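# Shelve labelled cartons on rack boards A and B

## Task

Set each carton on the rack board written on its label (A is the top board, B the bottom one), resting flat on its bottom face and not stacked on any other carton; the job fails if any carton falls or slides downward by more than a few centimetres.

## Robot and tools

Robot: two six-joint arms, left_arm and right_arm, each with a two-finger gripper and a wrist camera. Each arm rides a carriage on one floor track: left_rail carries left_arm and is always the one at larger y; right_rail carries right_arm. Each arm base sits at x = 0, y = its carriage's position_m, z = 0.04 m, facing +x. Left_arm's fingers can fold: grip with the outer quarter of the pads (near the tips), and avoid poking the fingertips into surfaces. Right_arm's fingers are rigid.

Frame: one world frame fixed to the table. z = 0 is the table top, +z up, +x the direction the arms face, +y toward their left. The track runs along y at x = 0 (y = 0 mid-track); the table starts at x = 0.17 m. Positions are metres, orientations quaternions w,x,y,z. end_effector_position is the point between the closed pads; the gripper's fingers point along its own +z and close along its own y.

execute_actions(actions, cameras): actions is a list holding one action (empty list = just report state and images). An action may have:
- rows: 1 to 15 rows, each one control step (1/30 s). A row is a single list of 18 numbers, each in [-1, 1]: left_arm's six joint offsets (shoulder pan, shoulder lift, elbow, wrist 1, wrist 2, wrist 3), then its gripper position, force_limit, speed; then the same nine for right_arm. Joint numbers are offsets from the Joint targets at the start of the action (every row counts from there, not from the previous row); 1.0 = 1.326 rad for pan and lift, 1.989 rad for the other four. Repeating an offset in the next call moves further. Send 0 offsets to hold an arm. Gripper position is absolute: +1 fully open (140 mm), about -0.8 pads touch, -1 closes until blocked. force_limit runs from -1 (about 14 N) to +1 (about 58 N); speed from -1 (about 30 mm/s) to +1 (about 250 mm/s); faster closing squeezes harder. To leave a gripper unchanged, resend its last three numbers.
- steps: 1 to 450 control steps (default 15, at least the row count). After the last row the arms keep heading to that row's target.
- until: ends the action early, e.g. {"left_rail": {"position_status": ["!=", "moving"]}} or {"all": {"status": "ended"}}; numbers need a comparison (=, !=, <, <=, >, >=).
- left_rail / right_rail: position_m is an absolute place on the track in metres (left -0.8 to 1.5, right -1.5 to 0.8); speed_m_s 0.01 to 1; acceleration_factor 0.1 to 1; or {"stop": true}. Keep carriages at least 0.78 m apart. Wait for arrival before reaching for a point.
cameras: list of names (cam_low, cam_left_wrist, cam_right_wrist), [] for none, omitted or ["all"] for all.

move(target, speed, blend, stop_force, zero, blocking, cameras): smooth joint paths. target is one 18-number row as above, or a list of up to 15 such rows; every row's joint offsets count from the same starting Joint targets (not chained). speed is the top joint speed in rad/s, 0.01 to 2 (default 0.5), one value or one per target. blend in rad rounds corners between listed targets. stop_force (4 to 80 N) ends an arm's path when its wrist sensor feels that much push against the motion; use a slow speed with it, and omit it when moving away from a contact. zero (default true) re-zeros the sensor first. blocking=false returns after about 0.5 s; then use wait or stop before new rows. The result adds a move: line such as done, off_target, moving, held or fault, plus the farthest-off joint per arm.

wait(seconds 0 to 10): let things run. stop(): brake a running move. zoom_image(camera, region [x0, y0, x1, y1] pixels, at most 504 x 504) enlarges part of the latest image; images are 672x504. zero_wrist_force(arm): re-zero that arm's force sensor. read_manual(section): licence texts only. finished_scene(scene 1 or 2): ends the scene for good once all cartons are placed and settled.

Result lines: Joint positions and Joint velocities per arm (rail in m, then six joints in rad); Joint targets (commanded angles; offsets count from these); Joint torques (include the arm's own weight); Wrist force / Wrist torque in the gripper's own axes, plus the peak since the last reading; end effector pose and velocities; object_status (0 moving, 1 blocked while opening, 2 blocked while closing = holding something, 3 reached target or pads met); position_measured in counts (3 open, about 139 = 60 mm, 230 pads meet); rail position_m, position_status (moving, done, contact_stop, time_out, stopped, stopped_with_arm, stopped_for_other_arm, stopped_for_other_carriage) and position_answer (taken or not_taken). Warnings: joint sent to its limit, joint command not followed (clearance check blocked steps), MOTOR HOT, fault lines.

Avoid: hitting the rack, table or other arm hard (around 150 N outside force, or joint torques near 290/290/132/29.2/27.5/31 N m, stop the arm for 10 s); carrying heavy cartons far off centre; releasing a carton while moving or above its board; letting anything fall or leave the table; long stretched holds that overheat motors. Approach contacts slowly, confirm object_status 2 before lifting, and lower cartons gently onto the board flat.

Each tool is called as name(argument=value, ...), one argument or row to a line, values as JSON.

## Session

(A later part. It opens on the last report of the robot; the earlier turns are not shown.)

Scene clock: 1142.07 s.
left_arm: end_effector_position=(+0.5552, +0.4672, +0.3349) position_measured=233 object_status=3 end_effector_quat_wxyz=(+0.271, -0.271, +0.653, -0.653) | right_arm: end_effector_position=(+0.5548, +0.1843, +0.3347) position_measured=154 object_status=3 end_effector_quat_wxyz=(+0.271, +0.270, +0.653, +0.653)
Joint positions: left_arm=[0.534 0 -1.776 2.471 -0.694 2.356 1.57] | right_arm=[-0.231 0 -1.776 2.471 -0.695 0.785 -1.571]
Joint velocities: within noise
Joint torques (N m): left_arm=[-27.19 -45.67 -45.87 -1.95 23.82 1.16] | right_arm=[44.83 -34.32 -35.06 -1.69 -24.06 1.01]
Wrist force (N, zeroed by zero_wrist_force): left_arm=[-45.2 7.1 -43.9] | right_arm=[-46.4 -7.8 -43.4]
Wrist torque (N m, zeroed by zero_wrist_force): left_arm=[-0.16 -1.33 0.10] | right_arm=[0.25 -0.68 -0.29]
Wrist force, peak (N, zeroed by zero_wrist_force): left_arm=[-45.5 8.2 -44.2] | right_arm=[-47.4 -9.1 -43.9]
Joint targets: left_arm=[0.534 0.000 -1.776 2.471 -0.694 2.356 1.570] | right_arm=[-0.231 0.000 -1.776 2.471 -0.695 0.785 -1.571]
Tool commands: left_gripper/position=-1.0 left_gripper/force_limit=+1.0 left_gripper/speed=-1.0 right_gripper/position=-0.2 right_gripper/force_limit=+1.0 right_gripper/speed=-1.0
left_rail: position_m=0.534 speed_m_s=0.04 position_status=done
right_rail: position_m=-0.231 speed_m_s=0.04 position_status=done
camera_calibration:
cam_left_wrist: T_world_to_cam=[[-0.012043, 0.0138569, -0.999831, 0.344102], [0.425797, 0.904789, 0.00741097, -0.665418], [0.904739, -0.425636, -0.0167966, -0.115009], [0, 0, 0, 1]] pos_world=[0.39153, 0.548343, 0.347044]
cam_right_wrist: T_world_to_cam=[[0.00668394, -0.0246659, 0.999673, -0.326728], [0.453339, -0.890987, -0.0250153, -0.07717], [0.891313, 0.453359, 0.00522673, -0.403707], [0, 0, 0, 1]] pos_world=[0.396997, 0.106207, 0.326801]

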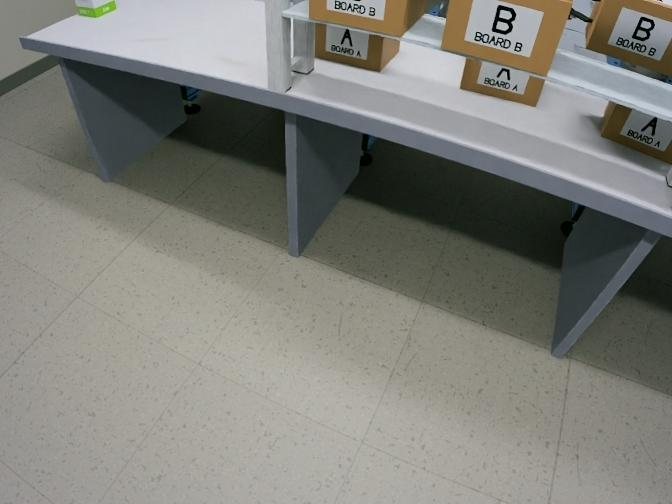

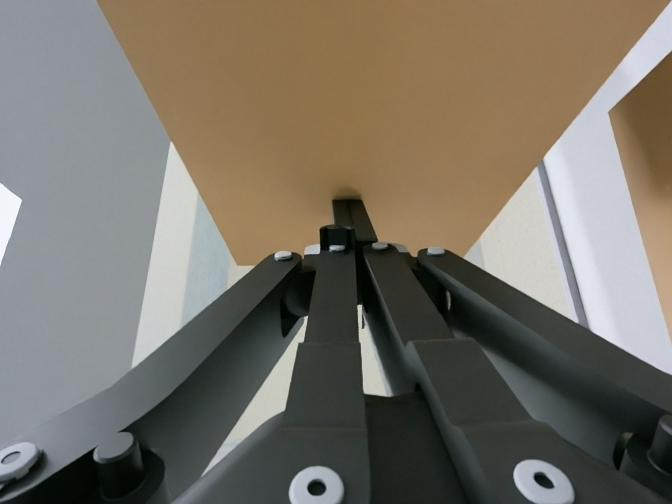

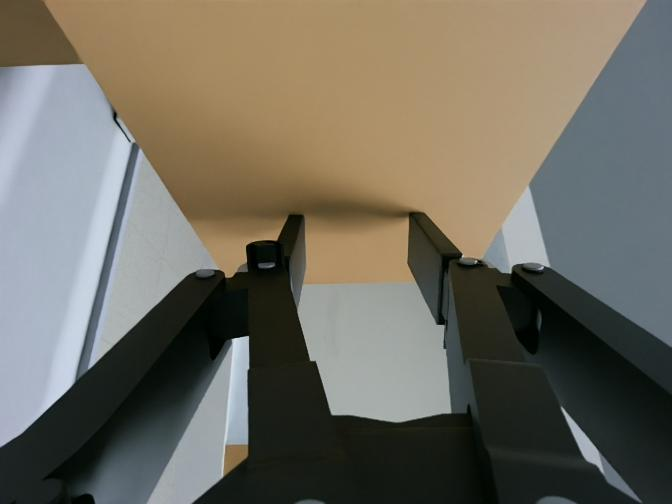

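move(
  target=[
    [0,0.0786,-0.0409,-0.0115,0,0,-1,1,-1,0,0.0786,-0.0409,-0.0115,0,0,-0.2,1,-1],
    [0,0.1679,-0.0971,-0.0148,0,0,-1,1,-1,0,0.1679,-0.0971,-0.0148,0,0,-0.2,1,-1],
    [0,0.2327,-0.1441,-0.011,0,0,-1,1,-1,0,0.2327,-0.1441,-0.011,0,0,-0.2,1,-1],
  ],
  speed=0.12,
  blend=0.02,
)

move(
  target=[0,0.0256,0.0098,-0.0268,0,0,-1,1,-1,0,0.0256,0.0098,-0.0268,0,0,-0.2,1,-1],
  speed=0.03,
  stop_force=7,
  cameras=[],
)

Scene clock: 1151.17 s.
left_arm: end_effector_position=(+0.7349, +0.4672, +0.3350) position_measured=233 object_status=3 end_effector_quat_wxyz=(+0.270, -0.271, +0.653, -0.653) | right_arm: end_effector_position=(+0.7345, +0.1842, +0.3348) position_measured=154 object_status=3 end_effector_quat_wxyz=(+0.271, +0.270, +0.653, +0.653)
Joint positions: left_arm=[0.534 0 -1.468 2.184 -0.716 2.356 1.57] | right_arm=[-0.231 0 -1.468 2.185 -0.717 0.785 -1.571]
Joint velocities: within noise
Joint torques (N m): left_arm=[-30.03 -33.22 -55.1 -0.27 22.28 1.9] | right_arm=[43.48 -44.94 -45.85 -0.36 -21.54 1.04]
Wrist force (N, zeroed by zero_wrist_force): left_arm=[-40.5 7.2 -39.2] | right_arm=[-41.3 -7.7 -39.1]
Wrist torque (N m, zeroed by zero_wrist_force): left_arm=[-0.23 -1.13 0.11] | right_arm=[0.12 -0.62 -0.23]
Wrist force, peak (N, zeroed by zero_wrist_force): left_arm=[-45.5 7.2 -44.3] | right_arm=[-47.1 -9.1 -43.6]
Joint targets: left_arm=[0.534 0.000 -1.468 2.184 -0.716 2.356 1.570] | right_arm=[-0.231 0.000 -1.468 2.185 -0.717 0.785 -1.571]
left_rail: position_m=0.534 speed_m_s=0.04 position_status=done
right_rail: position_m=-0.231 speed_m_s=0.04 position_status=done
move: done
camera_calibration:
cam_left_wrist: T_world_to_cam=[[-0.0121212, 0.0138569, -0.999831, 0.34642], [0.425801, 0.904787, 0.00737762, -0.741915], [0.904736, -0.425639, -0.0168674, -0.27763], [0, 0, 0, 1]] pos_world=[0.571289, 0.548304, 0.347152]
cam_right_wrist: T_world_to_cam=[[0.00676086, -0.024666, 0.999673, -0.328071], [0.453346, -0.890982, -0.0250502, -0.158737], [0.891309, 0.453367, 0.00515842, -0.563857], [0, 0, 0, 1]] pos_world=[0.576752, 0.106111, 0.326895]

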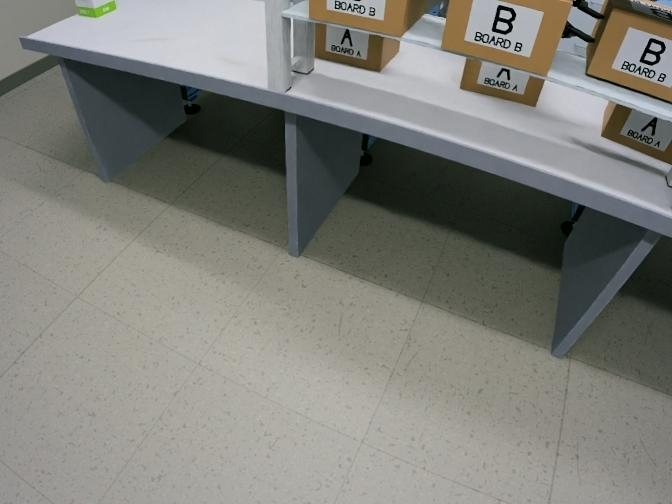

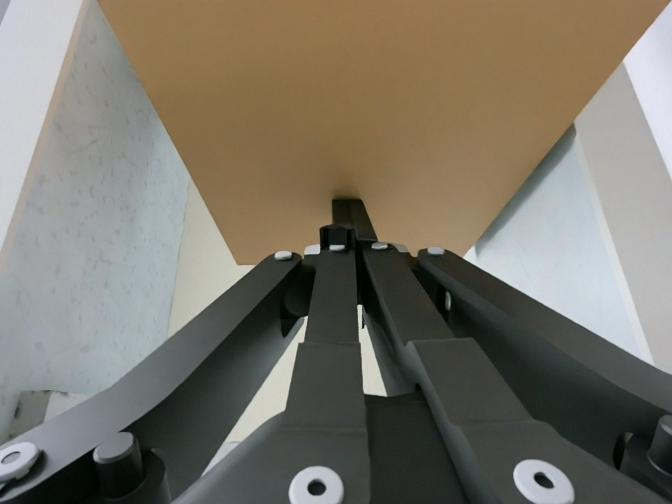

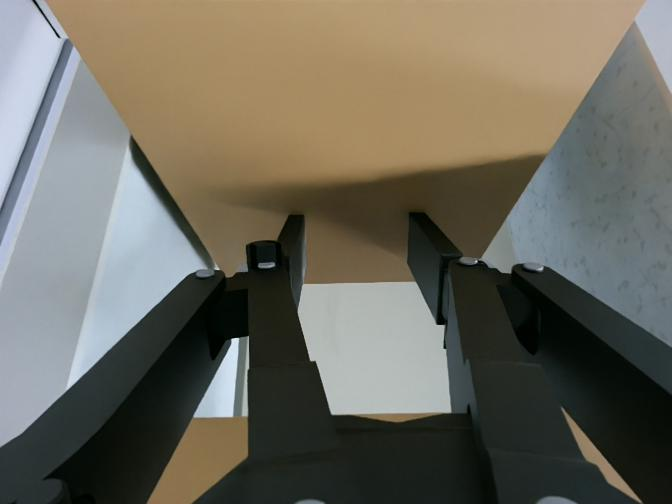

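Scene clock: 1153.07 s.
left_arm: end_effector_position=(+0.7352, +0.4672, +0.3276) position_measured=233 object_status=3 end_effector_quat_wxyz=(+0.271, -0.271, +0.653, -0.653) | right_arm: end_effector_position=(+0.7348, +0.1842, +0.3280) position_measured=154 object_status=3 end_effector_quat_wxyz=(+0.271, +0.270, +0.653, +0.653)
Joint positions: left_arm=[0.534 0 -1.458 2.19 -0.732 2.356 1.57] | right_arm=[-0.231 0 -1.459 2.19 -0.731 0.785 -1.571]
Joint velocities: within noise
Joint torques (N m): left_arm=[-30.18 -73.46 -51.73 -0.48 20.9 1.55] | right_arm=[42.89 -64.7 -43.07 -0.49 -21.17 0.94]
Wrist force (N, zeroed by zero_wrist_force): left_arm=[-40.4 3.3 -38.5] | right_arm=[-41.5 -4.9 -39.7]
Wrist torque (N m, zeroed by zero_wrist_force): left_arm=[-0.03 -1.17 0.03] | right_arm=[0.48 -0.62 0.00]
Wrist force, peak (N, zeroed by zero_wrist_force): left_arm=[-40.8 6.9 -39.4] | right_arm=[-41.8 -5.1 -39.9]
Joint targets: left_arm=[0.534 0.000 -1.458 2.190 -0.732 2.356 1.570] | right_arm=[-0.231 0.000 -1.459 2.190 -0.731 0.785 -1.571]
left_rail: position_m=0.534 speed_m_s=0.04 position_status=done
right_rail: position_m=-0.231 speed_m_s=0.04 position_status=done
move: contact (left_arm, right_arm); left_arm: the wrist 1 is farthest, 0.037 rad from its target; right_arm: the wrist 1 is farthest, 0.039 rad from its target
No camera images: "cameras" was empty.

move(
  target=[0,0.0026,0.001,-0.0026,0,0,-1,1,-1,0,0.0026,0.001,-0.0026,0,0,-0.2,1,-1],
  speed=0.03,
  cameras=[],
)

Scene clock: 1157.20 s.
left_arm: end_effector_position=(+0.7352, +0.4672, +0.3251) position_measured=233 object_status=3 end_effector_quat_wxyz=(+0.270, -0.271, +0.653, -0.653) | right_arm: end_effector_position=(+0.7348, +0.1842, +0.3255) position_measured=154 object_status=3 end_effector_quat_wxyz=(+0.270, +0.270, +0.653, +0.653)
Joint positions: left_arm=[0.534 0 -1.454 2.192 -0.737 2.356 1.57] | right_arm=[-0.231 0 -1.455 2.192 -0.736 0.785 -1.571]
Joint velocities: within noise
Joint torques (N m): left_arm=[-31.58 -20.74 -16.66 -1.21 20.93 1.11] | right_arm=[42.54 -28.17 -14.8 -2.58 -21.06 1.1]
Wrist force (N, zeroed by zero_wrist_force): left_arm=[-43.0 -11.0 -32.9] | right_arm=[-43.5 13.9 -35.2]
Wrist torque (N m, zeroed by zero_wrist_force): left_arm=[0.29 -1.32 -0.14] | right_arm=[0.25 -0.68 0.52]
Wrist force, peak (N, zeroed by zero_wrist_force): left_arm=[-40.4 2.3 -39.1] | right_arm=[-41.8 -4.5 -40.2]
Joint targets: left_arm=[0.534 0.000 -1.454 2.192 -0.737 2.356 1.570] | right_arm=[-0.231 0.000 -1.455 2.192 -0.736 0.785 -1.571]
left_rail: position_m=0.534 speed_m_s=0.04 position_status=done
right_rail: position_m=-0.231 speed_m_s=0.04 position_status=done
move: done
No camera images: "cameras" was empty.

move(
  target=[0,-0.001,-0.0004,0.001,0,0,-1,1,-1,0,-0.001,-0.0004,0.001,0,0,-0.2,1,-1],
  speed=0.03,
)

zoom_image(
  camera="cam_low",
  region=[500, 0, 672, 130],
)

Scene clock: 1161.37 s.
left_arm: end_effector_position=(+0.7352, +0.4672, +0.3259) position_measured=233 object_status=3 end_effector_quat_wxyz=(+0.270, -0.271, +0.653, -0.653) | right_arm: end_effector_position=(+0.7348, +0.1842, +0.3263) position_measured=154 object_status=3 end_effector_quat_wxyz=(+0.270, +0.270, +0.653, +0.653)
Joint positions: left_arm=[0.534 0 -1.456 2.191 -0.735 2.356 1.57] | right_arm=[-0.231 0 -1.456 2.191 -0.734 0.785 -1.571]
Joint velocities: within noise
Joint torques (N m): left_arm=[-33.49 -68.7 -45.69 2.19 20.73 1.71] | right_arm=[41.89 -54.46 -35.85 2.68 -21.01 0.98]
Wrist force (N, zeroed by zero_wrist_force): left_arm=[-41.8 -1.9 -34.7] | right_arm=[-42.2 6.0 -37.4]
Wrist torque (N m, zeroed by zero_wrist_force): left_arm=[0.10 -1.26 -0.04] | right_arm=[0.37 -0.72 0.31]
Wrist force, peak (N, zeroed by zero_wrist_force): left_arm=[-42.3 -11.6 -33.9] | right_arm=[-42.4 13.9 -37.7]
Joint targets: left_arm=[0.534 0.000 -1.456 2.191 -0.735 2.356 1.570] | right_arm=[-0.231 0.000 -1.456 2.191 -0.734 0.785 -1.571]
left_rail: position_m=0.534 speed_m_s=0.04 position_status=done
right_rail: position_m=-0.231 speed_m_s=0.04 position_status=done
move: done
camera_calibration:
cam_left_wrist: T_world_to_cam=[[-0.0121791, 0.013857, -0.99983, 0.337337], [0.425802, 0.904787, 0.00735297, -0.741967], [0.904735, -0.42564, -0.0169198, -0.278037], [0, 0, 0, 1]] pos_world=[0.571589, 0.548304, 0.338031]
cam_right_wrist: T_world_to_cam=[[0.00683611, -0.0246658, 0.999672, -0.319699], [0.453344, -0.890982, -0.0250842, -0.15906], [0.891309, 0.453367, 0.00509127, -0.564037], [0, 0, 0, 1]] pos_world=[0.577026, 0.106111, 0.318476]

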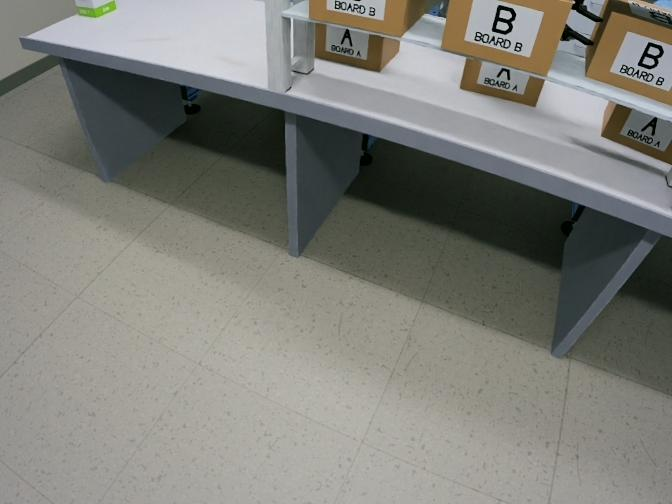

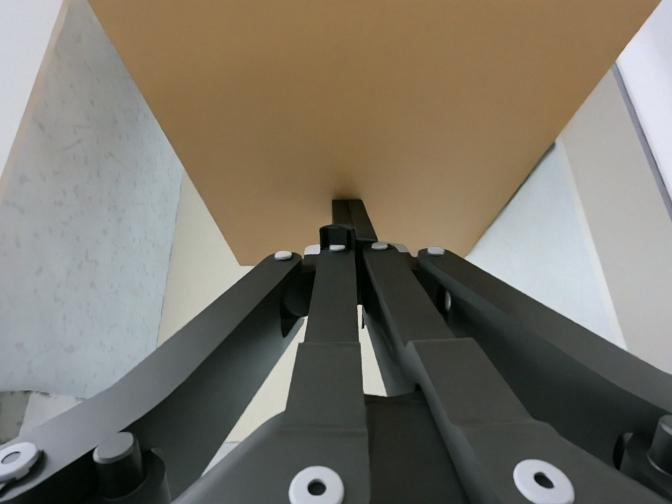

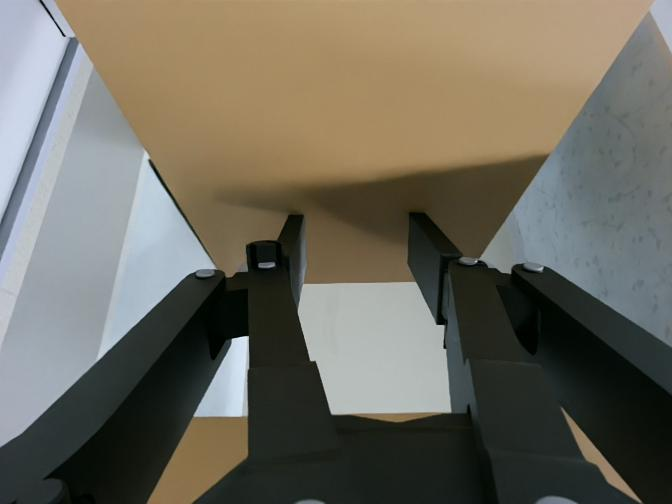

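Scaled by 2.930.

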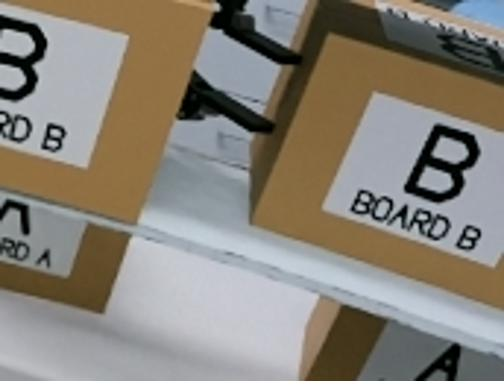

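execute_actions(
  actions=[
    {"left_rail":{"position_m":0.5487,"speed_m_s":0.02},"right_rail":{"position_m":-0.2457,"speed_m_s":0.02},"steps":90,"until":{"all":{"status":"ended"}}},
  ],
  cameras=["cam_low"],
)

zoom_image(
  camera="cam_low",
  region=[500, 0, 672, 130],
)

move(
  target=[
    [0,-0.0752,0.0556,-0.0052,0,0,-1,1,-1,0,-0.0752,0.0556,-0.0052,0,0,-0.2,1,-1],
    [0,-0.1640,0.1119,-0.0023,0,0,-1,1,-1,0,-0.1640,0.1119,-0.0023,0,0,-0.2,1,-1],
  ],
  speed=0.15,
  blend=0.02,
)

Scene clock: 1169.57 s.
left_arm: end_effector_position=(+0.7352, +0.4822, +0.3260) position_measured=233 object_status=3 end_effector_quat_wxyz=(+0.270, -0.271, +0.653, -0.653) | right_arm: end_effector_position=(+0.7348, +0.1692, +0.3264) position_measured=154 object_status=3 end_effector_quat_wxyz=(+0.270, +0.270, +0.653, +0.653)
Joint positions: left_arm=[0.549 0 -1.456 2.191 -0.735 2.356 1.57] | right_arm=[-0.246 0 -1.456 2.191 -0.734 0.785 -1.571]
Joint velocities: within noise
Joint torques (N m): left_arm=[11.33 -65.38 -36.06 -4.24 -1.51 1.62] | right_arm=[-16.09 -54.67 -25.92 -3.47 2.89 1.15]
Wrist force (N, zeroed by zero_wrist_force): left_arm=[0.0 0.1 0.1] | right_arm=[-2.7 -2.7 -1.4]
Wrist torque (N m, zeroed by zero_wrist_force): left_arm=[0.00 -0.01 0.00] | right_arm=[-0.66 0.61 0.03]
Wrist force, peak (N, zeroed by zero_wrist_force): left_arm=[-42.3 -3.7 -35.1] | right_arm=[-43.1 6.3 -36.5]
Joint targets: left_arm=[0.549 0.000 -1.456 2.191 -0.735 2.356 1.570] | right_arm=[-0.246 0.000 -1.456 2.191 -0.734 0.785 -1.571]
Tool commands: left_gripper/position=-1.0 left_gripper/force_limit=+1.0 left_gripper/speed=-1.0 right_gripper/position=-0.2 right_gripper/force_limit=+1.0 right_gripper/speed=-1.0
left_rail: position_m=0.549 speed_m_s=0.02 position_status=done
right_rail: position_m=-0.246 speed_m_s=0.02 position_status=done
Images, in order (width x height): cam_low 672x504.

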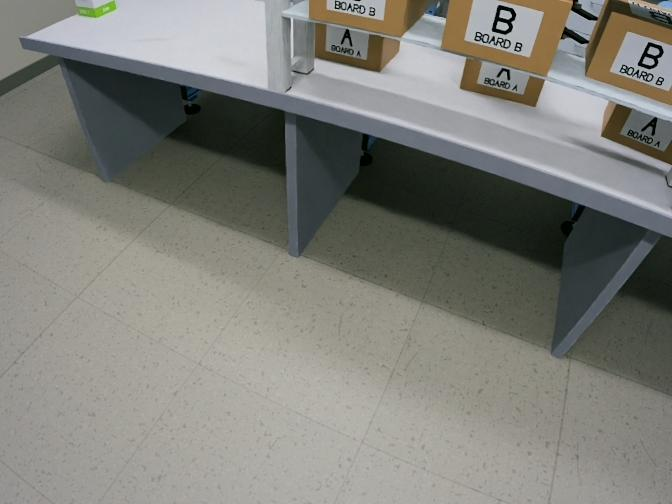

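Scaled by 2.930.

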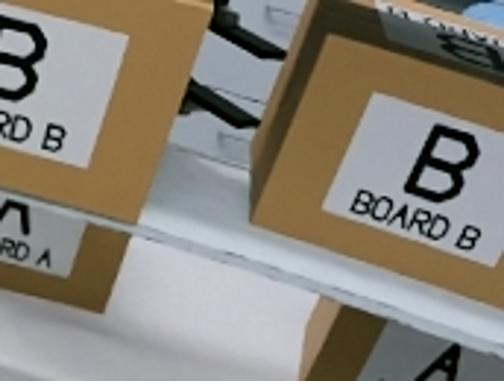

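Scene clock: 1171.57 s.
left_arm: end_effector_position=(+0.6003, +0.4822, +0.3246) position_measured=233 object_status=3 end_effector_quat_wxyz=(+0.270, -0.271, +0.653, -0.653) | right_arm: end_effector_position=(+0.5999, +0.1692, +0.3248) position_measured=154 object_status=3 end_effector_quat_wxyz=(+0.270, +0.271, +0.653, +0.653)
Joint positions: left_arm=[0.549 0 -1.673 2.413 -0.74 2.356 1.57] | right_arm=[-0.246 0 -1.674 2.413 -0.739 0.785 -1.571]
Joint velocities: within noise
Joint torques (N m): left_arm=[11.34 -51.44 -26.99 0.92 -1.86 1.73] | right_arm=[-7.89 -38.1 -24.57 1.38 2.82 1.14]
Wrist force (N, zeroed by zero_wrist_force): left_arm=[0.0 -0.1 -0.3] | right_arm=[-2.8 -3.0 -0.7]
Wrist torque (N m, zeroed by zero_wrist_force): left_arm=[0.02 0.01 -0.01] | right_arm=[-0.74 0.64 0.03]
Wrist force, peak (N, zeroed by zero_wrist_force): left_arm=[1.3 0.1 -0.7] | right_arm=[-3.2 -3.2 -1.5]
Joint targets: left_arm=[0.549 0.000 -1.673 2.414 -0.740 2.356 1.570] | right_arm=[-0.246 0.000 -1.674 2.414 -0.739 0.785 -1.571]
left_rail: position_m=0.549 speed_m_s=0.02 position_status=done
right_rail: position_m=-0.246 speed_m_s=0.02 position_status=done
move: done
camera_calibration:
cam_left_wrist: T_world_to_cam=[[-0.012648, 0.0138568, -0.999824, 0.334422], [0.425805, 0.904787, 0.00715316, -0.698056], [0.904727, -0.425639, -0.017344, -0.149503], [0, 0, 0, 1]] pos_world=[0.436725, 0.563324, 0.336764]
cam_right_wrist: T_world_to_cam=[[0.00733499, -0.0246662, 0.999669, -0.317966], [0.453327, -0.890985, -0.0253108, -0.111204], [0.891314, 0.453362, 0.0046465, -0.436892], [0, 0, 0, 1]] pos_world=[0.442152, 0.0911468, 0.317076]

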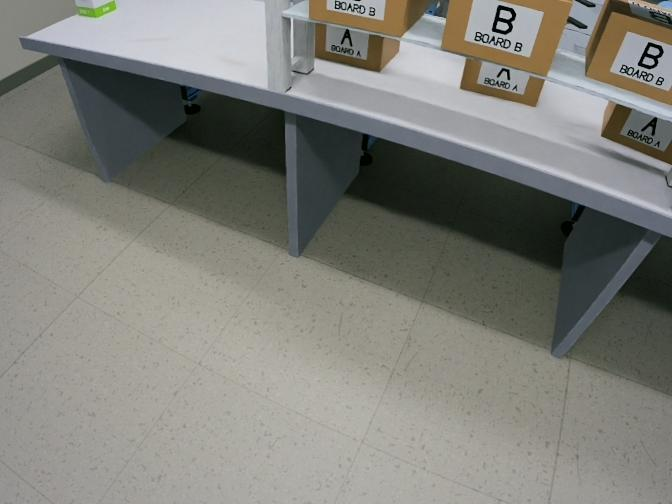

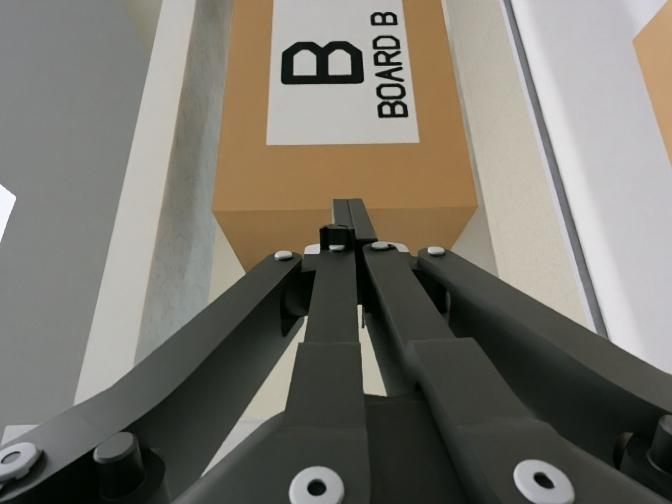

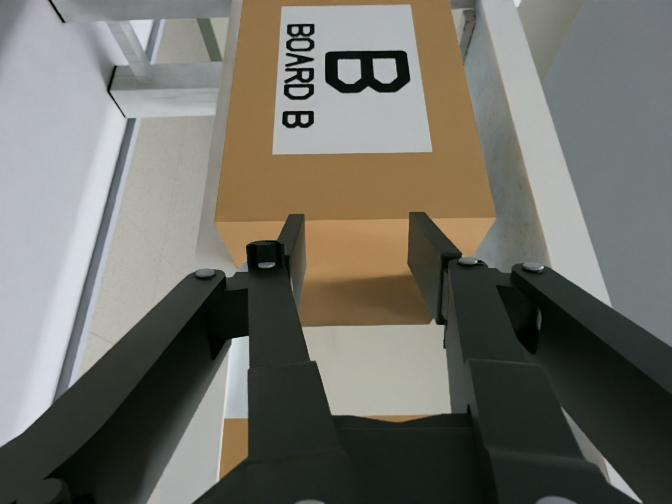

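execute_actions(
  actions=[
    {"left_rail":{"position_m":0.4065,"speed_m_s":0.2,"acceleration_factor":1},"right_rail":{"position_m":-0.41,"speed_m_s":0.3,"acceleration_factor":1},"steps":120,"until":{"all":{"status":"ended"}}},
  ],
  cameras=[],
)

move(
  target=[0,0.0982,-0.063,-0.0025,0,0,-1,1,-1,0,0,0,0,0,0,-0.2,1,-1],
  speed=0.06,
)

Scene clock: 1178.73 s.
left_arm: end_effector_position=(+0.6002, +0.3401, +0.3246) position_measured=233 object_status=3 end_effector_quat_wxyz=(+0.270, -0.271, +0.653, -0.653) end_effector_velocity=(+0.000, -0.002, -0.001) end_effector_angular_velocity=(+0.000, +0.001, +0.000) | right_arm: end_effector_position=(+0.5998, +0.0050, +0.3248) position_measured=154 object_status=3 end_effector_quat_wxyz=(+0.270, +0.271, +0.653, +0.653) end_effector_velocity=(+0.001, -0.002, -0.001) end_effector_angular_velocity=(+0.000, +0.001, -0.002)
Joint positions: left_arm=[0.407 0 -1.673 2.414 -0.74 2.356 1.57] | right_arm=[-0.41 0 -1.674 2.414 -0.739 0.785 -1.571]
Joint velocities: left_arm=[-0.001 -0.001 0.001 0.001 -0.001 -0.001 0] | right_arm=[-0.001 -0.001 0.001 0 0 0.001 0]
Joint torques (N m): left_arm=[11.74 -48.86 -34.48 0.21 -2.01 1.24] | right_arm=[0.17 -38.88 -31.67 0.5 2.98 0.93]
Wrist force (N, zeroed by zero_wrist_force): left_arm=[0.3 0.0 0.0] | right_arm=[-2.7 -3.0 -0.9]
Wrist torque (N m, zeroed by zero_wrist_force): left_arm=[0.02 -0.06 -0.01] | right_arm=[-0.74 0.62 0.03]
Wrist force, peak (N, zeroed by zero_wrist_force): left_arm=[1.4 0.1 1.1] | right_arm=[-3.8 -3.0 -2.1]
Joint targets: left_arm=[0.407 0.000 -1.673 2.414 -0.740 2.356 1.570] | right_arm=[-0.410 0.000 -1.674 2.414 -0.739 0.785 -1.571]
Tool commands: left_gripper/position=-1.0 left_gripper/force_limit=+1.0 left_gripper/speed=-1.0 right_gripper/position=-0.2 right_gripper/force_limit=+1.0 right_gripper/speed=-1.0
left_rail: position_m=0.407 speed_m_s=0.20 position_status=done
right_rail: position_m=-0.410 speed_m_s=0.30 position_status=done
No camera images: "cameras" was empty.

Scene clock: 1181.27 s.
left_arm: end_effector_position=(+0.6779, +0.3400, +0.3255) position_measured=233 object_status=3 end_effector_quat_wxyz=(+0.270, -0.271, +0.653, -0.653) | right_arm: end_effector_position=(+0.5998, +0.0049, +0.3248) position_measured=154 object_status=3 end_effector_quat_wxyz=(+0.270, +0.271, +0.653, +0.653)
Joint positions: left_arm=[0.406 0 -1.543 2.288 -0.745 2.356 1.57] | right_arm=[-0.41 0 -1.674 2.414 -0.739 0.785 -1.571]
Joint velocities: within noise
Joint torques (N m): left_arm=[8.97 -18.95 -51.67 -4.79 -1.35 1.42] | right_arm=[6.61 -39.91 -36.46 -0.02 2.62 0.93]
Wrist force (N, zeroed by zero_wrist_force): left_arm=[4.4 -2.2 -3.5] | right_arm=[-2.7 -2.8 -1.2]
Wrist torque (N m, zeroed by zero_wrist_force): left_arm=[0.06 0.10 0.04] | right_arm=[-0.68 0.60 0.03]
Wrist force, peak (N, zeroed by zero_wrist_force): left_arm=[5.0 1.9 -3.4] | right_arm=[-2.9 -3.2 -1.1]
Joint targets: left_arm=[0.407 0.000 -1.543 2.288 -0.745 2.356 1.570] | right_arm=[-0.410 0.000 -1.674 2.414 -0.739 0.785 -1.571]
left_rail: position_m=0.406 position_m_goal=0.407 speed_m_s=0.20 position_status=done
right_rail: position_m=-0.410 speed_m_s=0.30 position_status=done
move: done
camera_calibration:
cam_left_wrist: T_world_to_cam=[[-0.0125418, 0.0138569, -0.999825, 0.338231], [0.425802, 0.904788, 0.00719849, -0.602401], [0.90473, -0.425637, -0.017248, -0.280205], [0, 0, 0, 1]] pos_world=[0.514256, 0.421093, 0.337675]
cam_right_wrist: T_world_to_cam=[[0.00733822, -0.0246661, 0.999669, -0.32201], [0.453327, -0.890985, -0.0253121, -0.257538], [0.891314, 0.453363, 0.00464358, -0.36231], [0, 0, 0, 1]] pos_world=[0.442044, -0.0731467, 0.317067]

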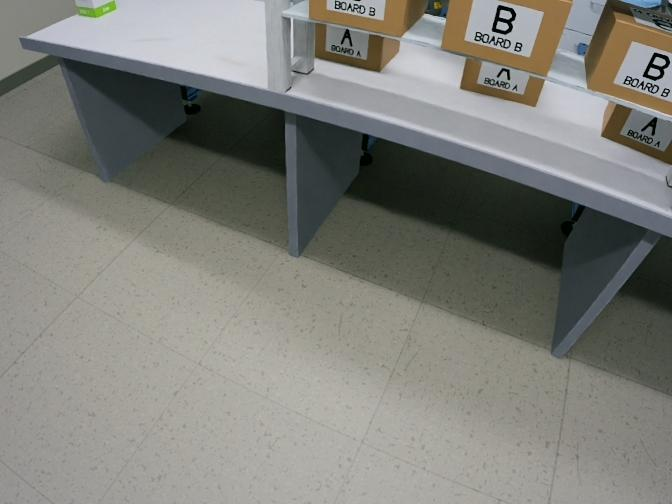

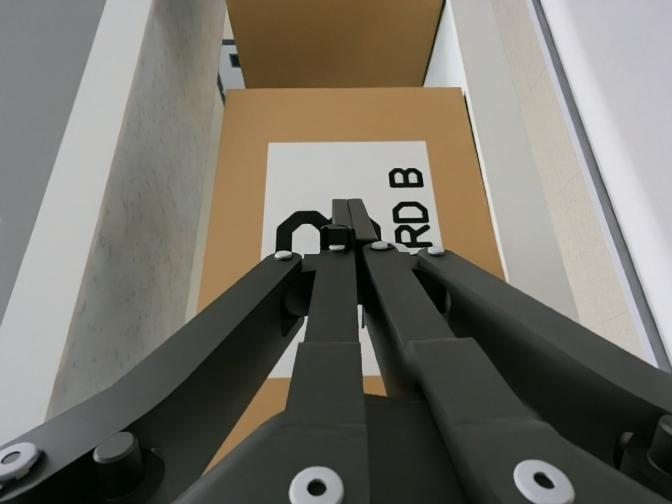

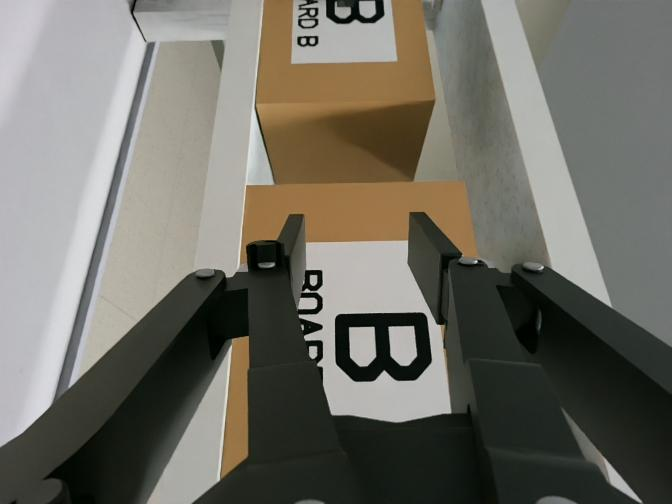

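move(
  target=[
    [0,-0.02,0.0155,-0.001,0,0,-1,1,-1,0,0,0,0,0,0,-0.2,1,-1],
    [0,-0.457,0.0312,0.2735,0,0,-1,1,-1,0,-0.3582,-0.0322,0.2705,0,0,-0.2,1,-1],
  ],
  speed=[0.1,0.5],
  cameras=[],
)

execute_actions(
  actions=[
    {"left_rail":{"position_m":0.27,"speed_m_s":0.5},"right_rail":{"position_m":-0.63,"speed_m_s":0.5},"steps":120,"until":{"all":{"status":"ended"}}},
  ],
)

Scene clock: 1193.43 s.
left_arm: end_effector_position=(+0.4662, +0.3400, +0.4994) position_measured=233 object_status=3 end_effector_quat_wxyz=(+0.270, -0.271, +0.653, -0.653) | right_arm: end_effector_position=(+0.4662, +0.0050, +0.5000) position_measured=154 object_status=3 end_effector_quat_wxyz=(+0.271, +0.270, +0.653, +0.653)
Joint positions: left_arm=[0.406 0 -2.148 2.35 -0.201 2.356 1.57] | right_arm=[-0.41 0 -2.149 2.35 -0.201 0.785 -1.571]
Joint velocities: within noise
Joint torques (N m): left_arm=[9.61 -19.03 -39.87 1.52 -0.11 1.82] | right_arm=[5.86 -6.83 -50.97 1.25 2.87 1.17]
Wrist force (N, zeroed by zero_wrist_force): left_arm=[0.0 -0.2 -0.3] | right_arm=[-2.8 -3.5 -1.5]
Wrist torque (N m, zeroed by zero_wrist_force): left_arm=[-0.04 -0.02 -0.01] | right_arm=[-0.82 0.63 -0.01]
Wrist force, peak (N, zeroed by zero_wrist_force): left_arm=[4.9 -2.7 -3.8] | right_arm=[-3.3 -4.7 -0.5]
Joint targets: left_arm=[0.407 0.000 -2.149 2.350 -0.201 2.356 1.570] | right_arm=[-0.410 0.000 -2.149 2.350 -0.201 0.785 -1.571]
left_rail: position_m=0.406 position_m_goal=0.407 speed_m_s=0.20 position_status=done
right_rail: position_m=-0.410 speed_m_s=0.30 position_status=done
move: done
No camera images: "cameras" was empty.

Scene clock: 1194.87 s.
left_arm: end_effector_position=(+0.4661, +0.2035, +0.4994) position_measured=233 object_status=3 end_effector_quat_wxyz=(+0.270, -0.271, +0.653, -0.653) | right_arm: end_effector_position=(+0.4662, -0.2149, +0.5001) position_measured=154 object_status=3 end_effector_quat_wxyz=(+0.271, +0.270, +0.653, +0.653) end_effector_velocity=(+0.001, -0.001, -0.001) end_effector_angular_velocity=(+0.000, +0.002, +0.001)
Joint positions: left_arm=[0.27 0 -2.149 2.35 -0.201 2.356 1.57] | right_arm=[-0.63 0 -2.149 2.35 -0.201 0.785 -1.571]
Joint velocities: left_arm=[within noise] | right_arm=[-0.001 -0.001 0.002 0 -0.001 -0.001 0]
Joint torques (N m): left_arm=[9.72 -18.73 -42.39 0.74 0.83 1.57] | right_arm=[-0.61 -8.05 -47.6 0.73 2.83 0.93]
Wrist force (N, zeroed by zero_wrist_force): left_arm=[0.3 -0.1 -0.2] | right_arm=[-2.7 -3.2 -1.5]
Wrist torque (N m, zeroed by zero_wrist_force): left_arm=[-0.01 -0.09 -0.01] | right_arm=[-0.76 0.61 -0.01]
Wrist force, peak (N, zeroed by zero_wrist_force): left_arm=[-1.2 -0.2 -1.5] | right_arm=[-3.9 -3.4 -2.2]
Joint targets: left_arm=[0.270 0.000 -2.149 2.350 -0.201 2.356 1.570] | right_arm=[-0.630 0.000 -2.149 2.350 -0.201 0.785 -1.571]
Tool commands: left_gripper/position=-1.0 left_gripper/force_limit=+1.0 left_gripper/speed=-1.0 right_gripper/position=-0.2 right_gripper/force_limit=+1.0 right_gripper/speed=-1.0
left_rail: position_m=0.270 speed_m_s=0.50 position_status=done
right_rail: position_m=-0.630 speed_m_s=0.50 position_status=done
camera_calibration:
cam_left_wrist: T_world_to_cam=[[-0.012655, 0.0138569, -0.999824, 0.511416], [0.425803, 0.904788, 0.00715026, -0.389998], [0.904727, -0.425637, -0.0173504, -0.143686], [0, 0, 0, 1]] pos_world=[0.302531, 0.284621, 0.511622]
cam_right_wrist: T_world_to_cam=[[0.00633437, -0.0246656, 0.999676, -0.501191], [0.453369, -0.890976, -0.0248563, -0.388632], [0.8913, 0.45338, 0.00553887, -0.144726], [0, 0, 0, 1]] pos_world=[0.308363, -0.293008, 0.49217]

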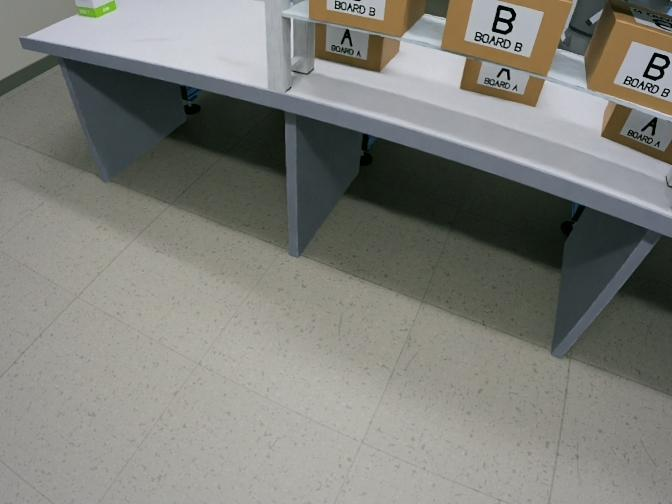

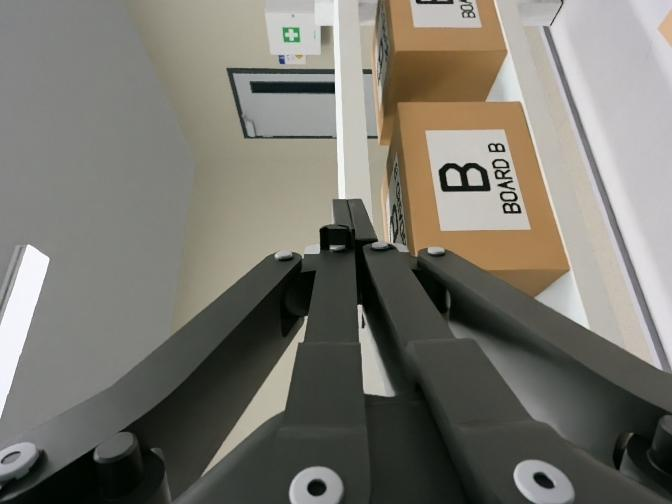

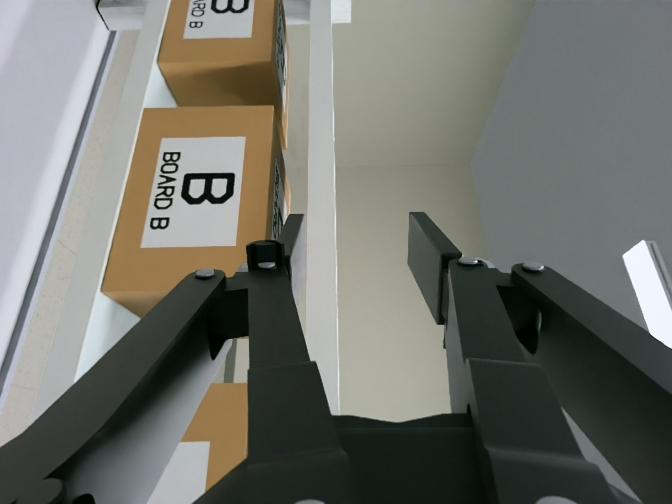

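move(
  target=[0,0.4028,0.1906,-0.4591,0,0,-1,1,-1,0,0.4028,0.1906,-0.4591,0,0,-0.2,1,-1],
  speed=0.45,
)

Scene clock: 1204.07 s.
left_arm: end_effector_position=(+0.4658, +0.2035, +0.1997) position_measured=233 object_status=3 end_effector_quat_wxyz=(+0.270, -0.271, +0.653, -0.653) | right_arm: end_effector_position=(+0.4661, -0.2150, +0.2001) position_measured=154 object_status=3 end_effector_quat_wxyz=(+0.271, +0.270, +0.653, +0.653)
Joint positions: left_arm=[0.27 0 -1.615 2.729 -1.114 2.356 1.57] | right_arm=[-0.63 0 -1.615 2.728 -1.114 0.785 -1.571]
Joint velocities: within noise
Joint torques (N m): left_arm=[9.97 0.4 -12.44 -5.63 1.56 1.63] | right_arm=[-14.6 -8.64 -10.47 -6.59 2.4 1.18]
Wrist force (N, zeroed by zero_wrist_force): left_arm=[0.0 0.0 -0.1] | right_arm=[-3.1 -3.3 -1.2]
Wrist torque (N m, zeroed by zero_wrist_force): left_arm=[0.02 -0.01 0.00] | right_arm=[-0.80 0.71 -0.01]
Wrist force, peak (N, zeroed by zero_wrist_force): left_arm=[0.8 -1.9 -0.5] | right_arm=[-2.3 -4.7 -1.8]
Joint targets: left_arm=[0.270 0.000 -1.615 2.729 -1.114 2.356 1.570] | right_arm=[-0.630 0.000 -1.615 2.729 -1.114 0.785 -1.571]
left_rail: position_m=0.270 speed_m_s=0.50 position_status=done
right_rail: position_m=-0.630 speed_m_s=0.50 position_status=done
move: done
camera_calibration:
cam_left_wrist: T_world_to_cam=[[-0.0126836, 0.0138568, -0.999824, 0.211752], [0.425805, 0.904787, 0.00713799, -0.387694], [0.904726, -0.425639, -0.0173762, -0.14857], [0, 0, 0, 1]] pos_world=[0.302183, 0.284609, 0.2119]
cam_right_wrist: T_world_to_cam=[[0.00637771, -0.0246657, 0.999675, -0.201349], [0.453355, -0.890983, -0.0248762, -0.396144], [0.891307, 0.453367, 0.0054999, -0.142981], [0, 0, 0, 1]] pos_world=[0.308318, -0.293101, 0.192215]

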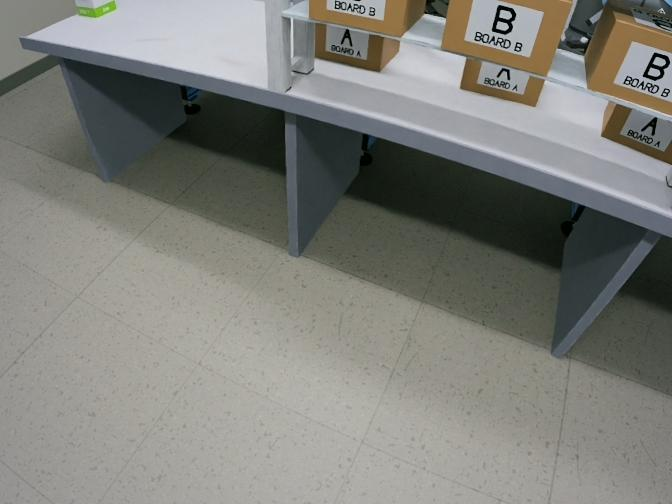

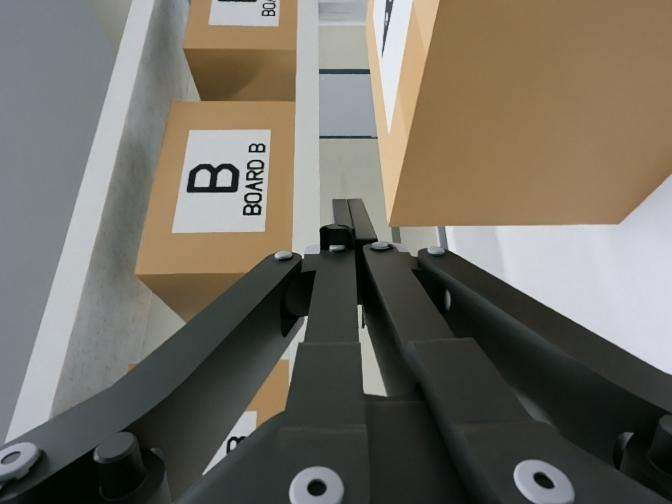

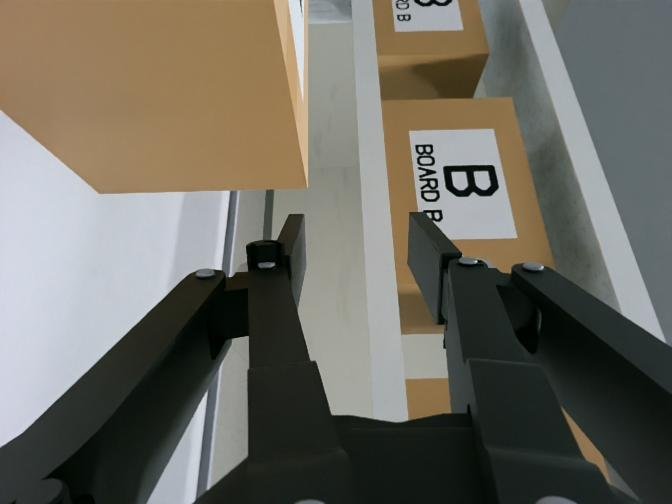

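move(
  target=[
    [0,0.1814,0.0152,-0.1362,0,0,-1,1,-1,0,0.1814,0.0152,-0.1362,0,0,-0.2,1,-1],
    [0,0.364,0.0178,-0.2605,0,0,-1,1,-1,0,0.364,0.0178,-0.2605,0,0,-0.2,1,-1],
  ],
  speed=0.2,
  blend=0.05,
  cameras=[],
)

zero_wrist_force(
  arm="right_arm",
)

zero_wrist_force(
  arm="left_arm",
)

execute_actions(
  actions=[
    {"left_rail":{"position_m":0.252,"speed_m_s":0.03},"right_rail":{"position_m":-0.565,"speed_m_s":0.03},"steps":120,"until":{"all":{"status":"ended"}}},
  ],
)

Scene clock: 1229.60 s.
left_arm: end_effector_position=(+0.4658, +0.2035, +0.0849) position_measured=233 object_status=3 end_effector_quat_wxyz=(+0.270, -0.271, +0.653, -0.653) | right_arm: end_effector_position=(+0.4662, -0.2150, +0.0852) position_measured=154 object_status=3 end_effector_quat_wxyz=(+0.271, +0.270, +0.653, +0.653)
Joint positions: left_arm=[0.27 0 -1.132 2.765 -1.632 2.356 1.57] | right_arm=[-0.63 0 -1.132 2.764 -1.632 0.785 -1.571]
Joint velocities: within noise
Joint torques (N m): left_arm=[8.36 -19.82 11.55 -5.83 1.57 1.63] | right_arm=[-11.35 -31.69 8.76 -6.4 2.68 1.1]
Wrist force (N, zeroed by zero_wrist_force): left_arm=[0.1 0.1 -0.4] | right_arm=[-2.5 -3.3 -1.2]
Wrist torque (N m, zeroed by zero_wrist_force): left_arm=[0.07 -0.01 0.00] | right_arm=[-0.79 0.56 -0.02]
Wrist force, peak (N, zeroed by zero_wrist_force): left_arm=[0.2 0.9 -0.5] | right_arm=[-3.2 -3.6 -1.1]
Joint targets: left_arm=[0.270 0.000 -1.132 2.765 -1.632 2.356 1.570] | right_arm=[-0.630 0.000 -1.132 2.764 -1.632 0.785 -1.571]
left_rail: position_m=0.270 speed_m_s=0.50 position_status=done
right_rail: position_m=-0.630 speed_m_s=0.50 position_status=done
move: done
No camera images: "cameras" was empty.

Wrist force sensor zeroed.

Wrist force sensor zeroed.

Scene clock: 1232.07 s.
left_arm: end_effector_position=(+0.4658, +0.1854, +0.0849) position_measured=233 object_status=3 end_effector_quat_wxyz=(+0.270, -0.271, +0.653, -0.653) | right_arm: end_effector_position=(+0.4662, -0.1499, +0.0851) position_measured=154 object_status=3 end_effector_quat_wxyz=(+0.271, +0.270, +0.653, +0.653)
Joint positions: left_arm=[0.252 0 -1.132 2.765 -1.632 2.356 1.57] | right_arm=[-0.565 0 -1.132 2.764 -1.632 0.785 -1.571]
Joint velocities: within noise
Joint torques (N m): left_arm=[6.75 -19.47 6.92 -4.67 1.21 1.72] | right_arm=[-9.9 -27.76 4 -5.96 2.55 1.08]
Wrist force (N, zeroed by zero_wrist_force): left_arm=[0.1 0.0 0.3] | right_arm=[-0.3 0.0 -0.3]
Wrist torque (N m, zeroed by zero_wrist_force): left_arm=[-0.02 -0.02 0.00] | right_arm=[0.02 0.07 0.00]
Wrist force, peak (N, zeroed by zero_wrist_force): left_arm=[0.7 0.0 0.7] | right_arm=[-0.9 -0.1 -0.9]
Joint targets: left_arm=[0.252 0.000 -1.132 2.765 -1.632 2.356 1.570] | right_arm=[-0.565 0.000 -1.132 2.764 -1.632 0.785 -1.571]
Tool commands: left_gripper/position=-1.0 left_gripper/force_limit=+1.0 left_gripper/speed=-1.0 right_gripper/position=-0.2 right_gripper/force_limit=+1.0 right_gripper/speed=-1.0
left_rail: position_m=0.252 speed_m_s=0.03 position_status=done
right_rail: position_m=-0.565 speed_m_s=0.03 position_status=done
camera_calibration:
cam_left_wrist: T_world_to_cam=[[-0.0126501, 0.013857, -0.999824, 0.0971831], [0.425805, 0.904787, 0.00715238, -0.370525], [0.904727, -0.425639, -0.017346, -0.158283], [0, 0, 0, 1]] pos_world=[0.302203, 0.266528, 0.0970705]
cam_right_wrist: T_world_to_cam=[[0.00634174, -0.0246657, 0.999676, -0.0847337], [0.453355, -0.890983, -0.0248598, -0.341052], [0.891308, 0.453366, 0.00553192, -0.171919], [0, 0, 0, 1]] pos_world=[0.308387, -0.22802, 0.0771788]

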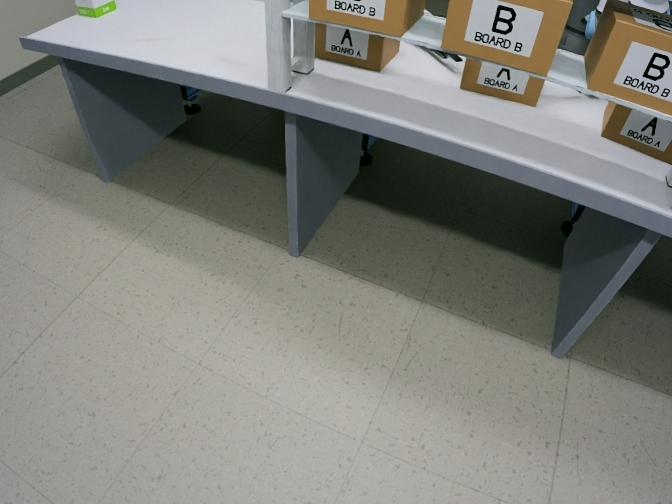

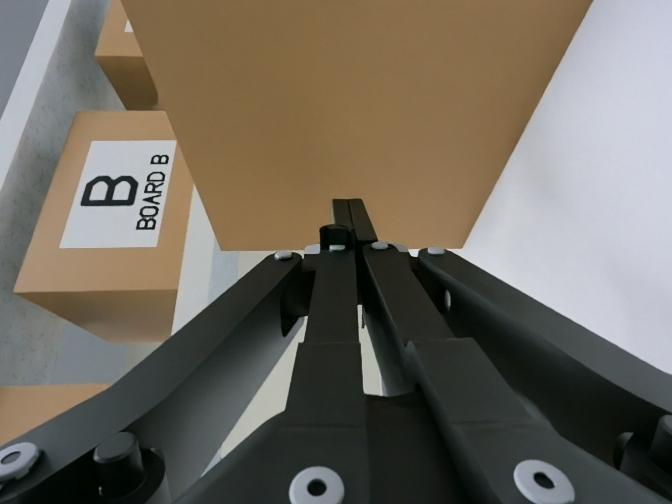

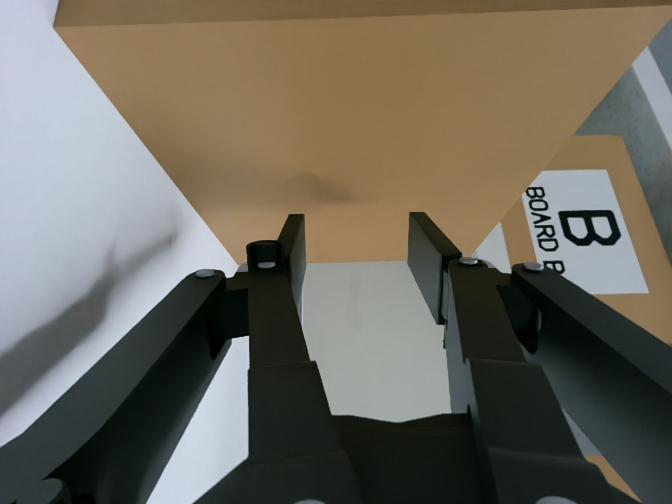

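execute_actions(
  actions=[
    {"left_rail":{"position_m":0.247,"speed_m_s":0.02},"right_rail":{"position_m":-0.56,"speed_m_s":0.02},"steps":120,"until":{"all":{"status":"ended"}}},
  ],
  cameras=[],
)

execute_actions(
  actions=[
    {"left_rail":{"position_m":0.244},"right_rail":{"position_m":-0.556},"steps":120,"until":{"all":{"status":"ended"}}},
  ],
  cameras=[],
)

Scene clock: 1245.47 s.
left_arm: end_effector_position=(+0.4658, +0.1805, +0.0849) position_measured=233 object_status=3 end_effector_quat_wxyz=(+0.270, -0.271, +0.653, -0.653) | right_arm: end_effector_position=(+0.4662, -0.1451, +0.0851) position_measured=154 object_status=3 end_effector_quat_wxyz=(+0.271, +0.270, +0.653, +0.653)
Joint positions: left_arm=[0.247 0 -1.132 2.765 -1.632 2.356 1.57] | right_arm=[-0.56 0 -1.132 2.764 -1.632 0.785 -1.571]
Joint velocities: within noise
Joint torques (N m): left_arm=[8.87 -23.58 0.88 -3.58 1.52 1.49] | right_arm=[-6.53 -28.34 -3.85 -5.01 2.72 0.99]
Wrist force (N, zeroed by zero_wrist_force): left_arm=[0.3 -0.1 0.2] | right_arm=[-0.4 0.1 -0.1]
Wrist torque (N m, zeroed by zero_wrist_force): left_arm=[-0.03 -0.08 0.00] | right_arm=[0.03 0.09 0.00]
Wrist force, peak (N, zeroed by zero_wrist_force): left_arm=[0.6 -0.1 1.0] | right_arm=[-1.0 0.1 -0.8]
Joint targets: left_arm=[0.247 0.000 -1.132 2.765 -1.632 2.356 1.570] | right_arm=[-0.560 0.000 -1.132 2.764 -1.632 0.785 -1.571]
Tool commands: left_gripper/position=-1.0 left_gripper/force_limit=+1.0 left_gripper/speed=-1.0 right_gripper/position=-0.2 right_gripper/force_limit=+1.0 right_gripper/speed=-1.0
left_rail: position_m=0.247 speed_m_s=0.02 position_status=done
right_rail: position_m=-0.560 speed_m_s=0.02 position_status=done
No camera images: "cameras" was empty.

Scene clock: 1245.97 s.
left_arm: end_effector_position=(+0.4658, +0.1774, +0.0849) position_measured=233 object_status=3 end_effector_quat_wxyz=(+0.270, -0.271, +0.653, -0.653) | right_arm: end_effector_position=(+0.4662, -0.1410, +0.0851) position_measured=154 object_status=3 end_effector_quat_wxyz=(+0.271, +0.270, +0.653, +0.653)
Joint positions: left_arm=[0.244 0 -1.132 2.765 -1.632 2.356 1.57] | right_arm=[-0.556 0 -1.132 2.764 -1.632 0.785 -1.571]
Joint velocities: within noise
Joint torques (N m): left_arm=[8.84 -21.69 -0.52 -3.73 1.82 1.98] | right_arm=[-6.01 -27.8 -4.36 -4.97 2.55 1]
Wrist force (N, zeroed by zero_wrist_force): left_arm=[0.1 0.1 0.3] | right_arm=[-1.8 -0.3 -3.7]
Wrist torque (N m, zeroed by zero_wrist_force): left_arm=[-0.01 -0.04 0.00] | right_arm=[0.11 0.08 -0.03]
Wrist force, peak (N, zeroed by zero_wrist_force): left_arm=[0.3 -0.1 0.8] | right_arm=[-1.6 -0.4 -4.0]
Joint targets: left_arm=[0.244 0.000 -1.132 2.765 -1.632 2.356 1.570] | right_arm=[-0.556 0.000 -1.132 2.764 -1.632 0.785 -1.571]
Tool commands: left_gripper/position=-1.0 left_gripper/force_limit=+1.0 left_gripper/speed=-1.0 right_gripper/position=-0.2 right_gripper/force_limit=+1.0 right_gripper/speed=-1.0
left_rail: position_m=0.244 speed_m_s=0.02 position_status=done
right_rail: position_m=-0.556 speed_m_s=0.02 position_status=done
No camera images: "cameras" was empty.


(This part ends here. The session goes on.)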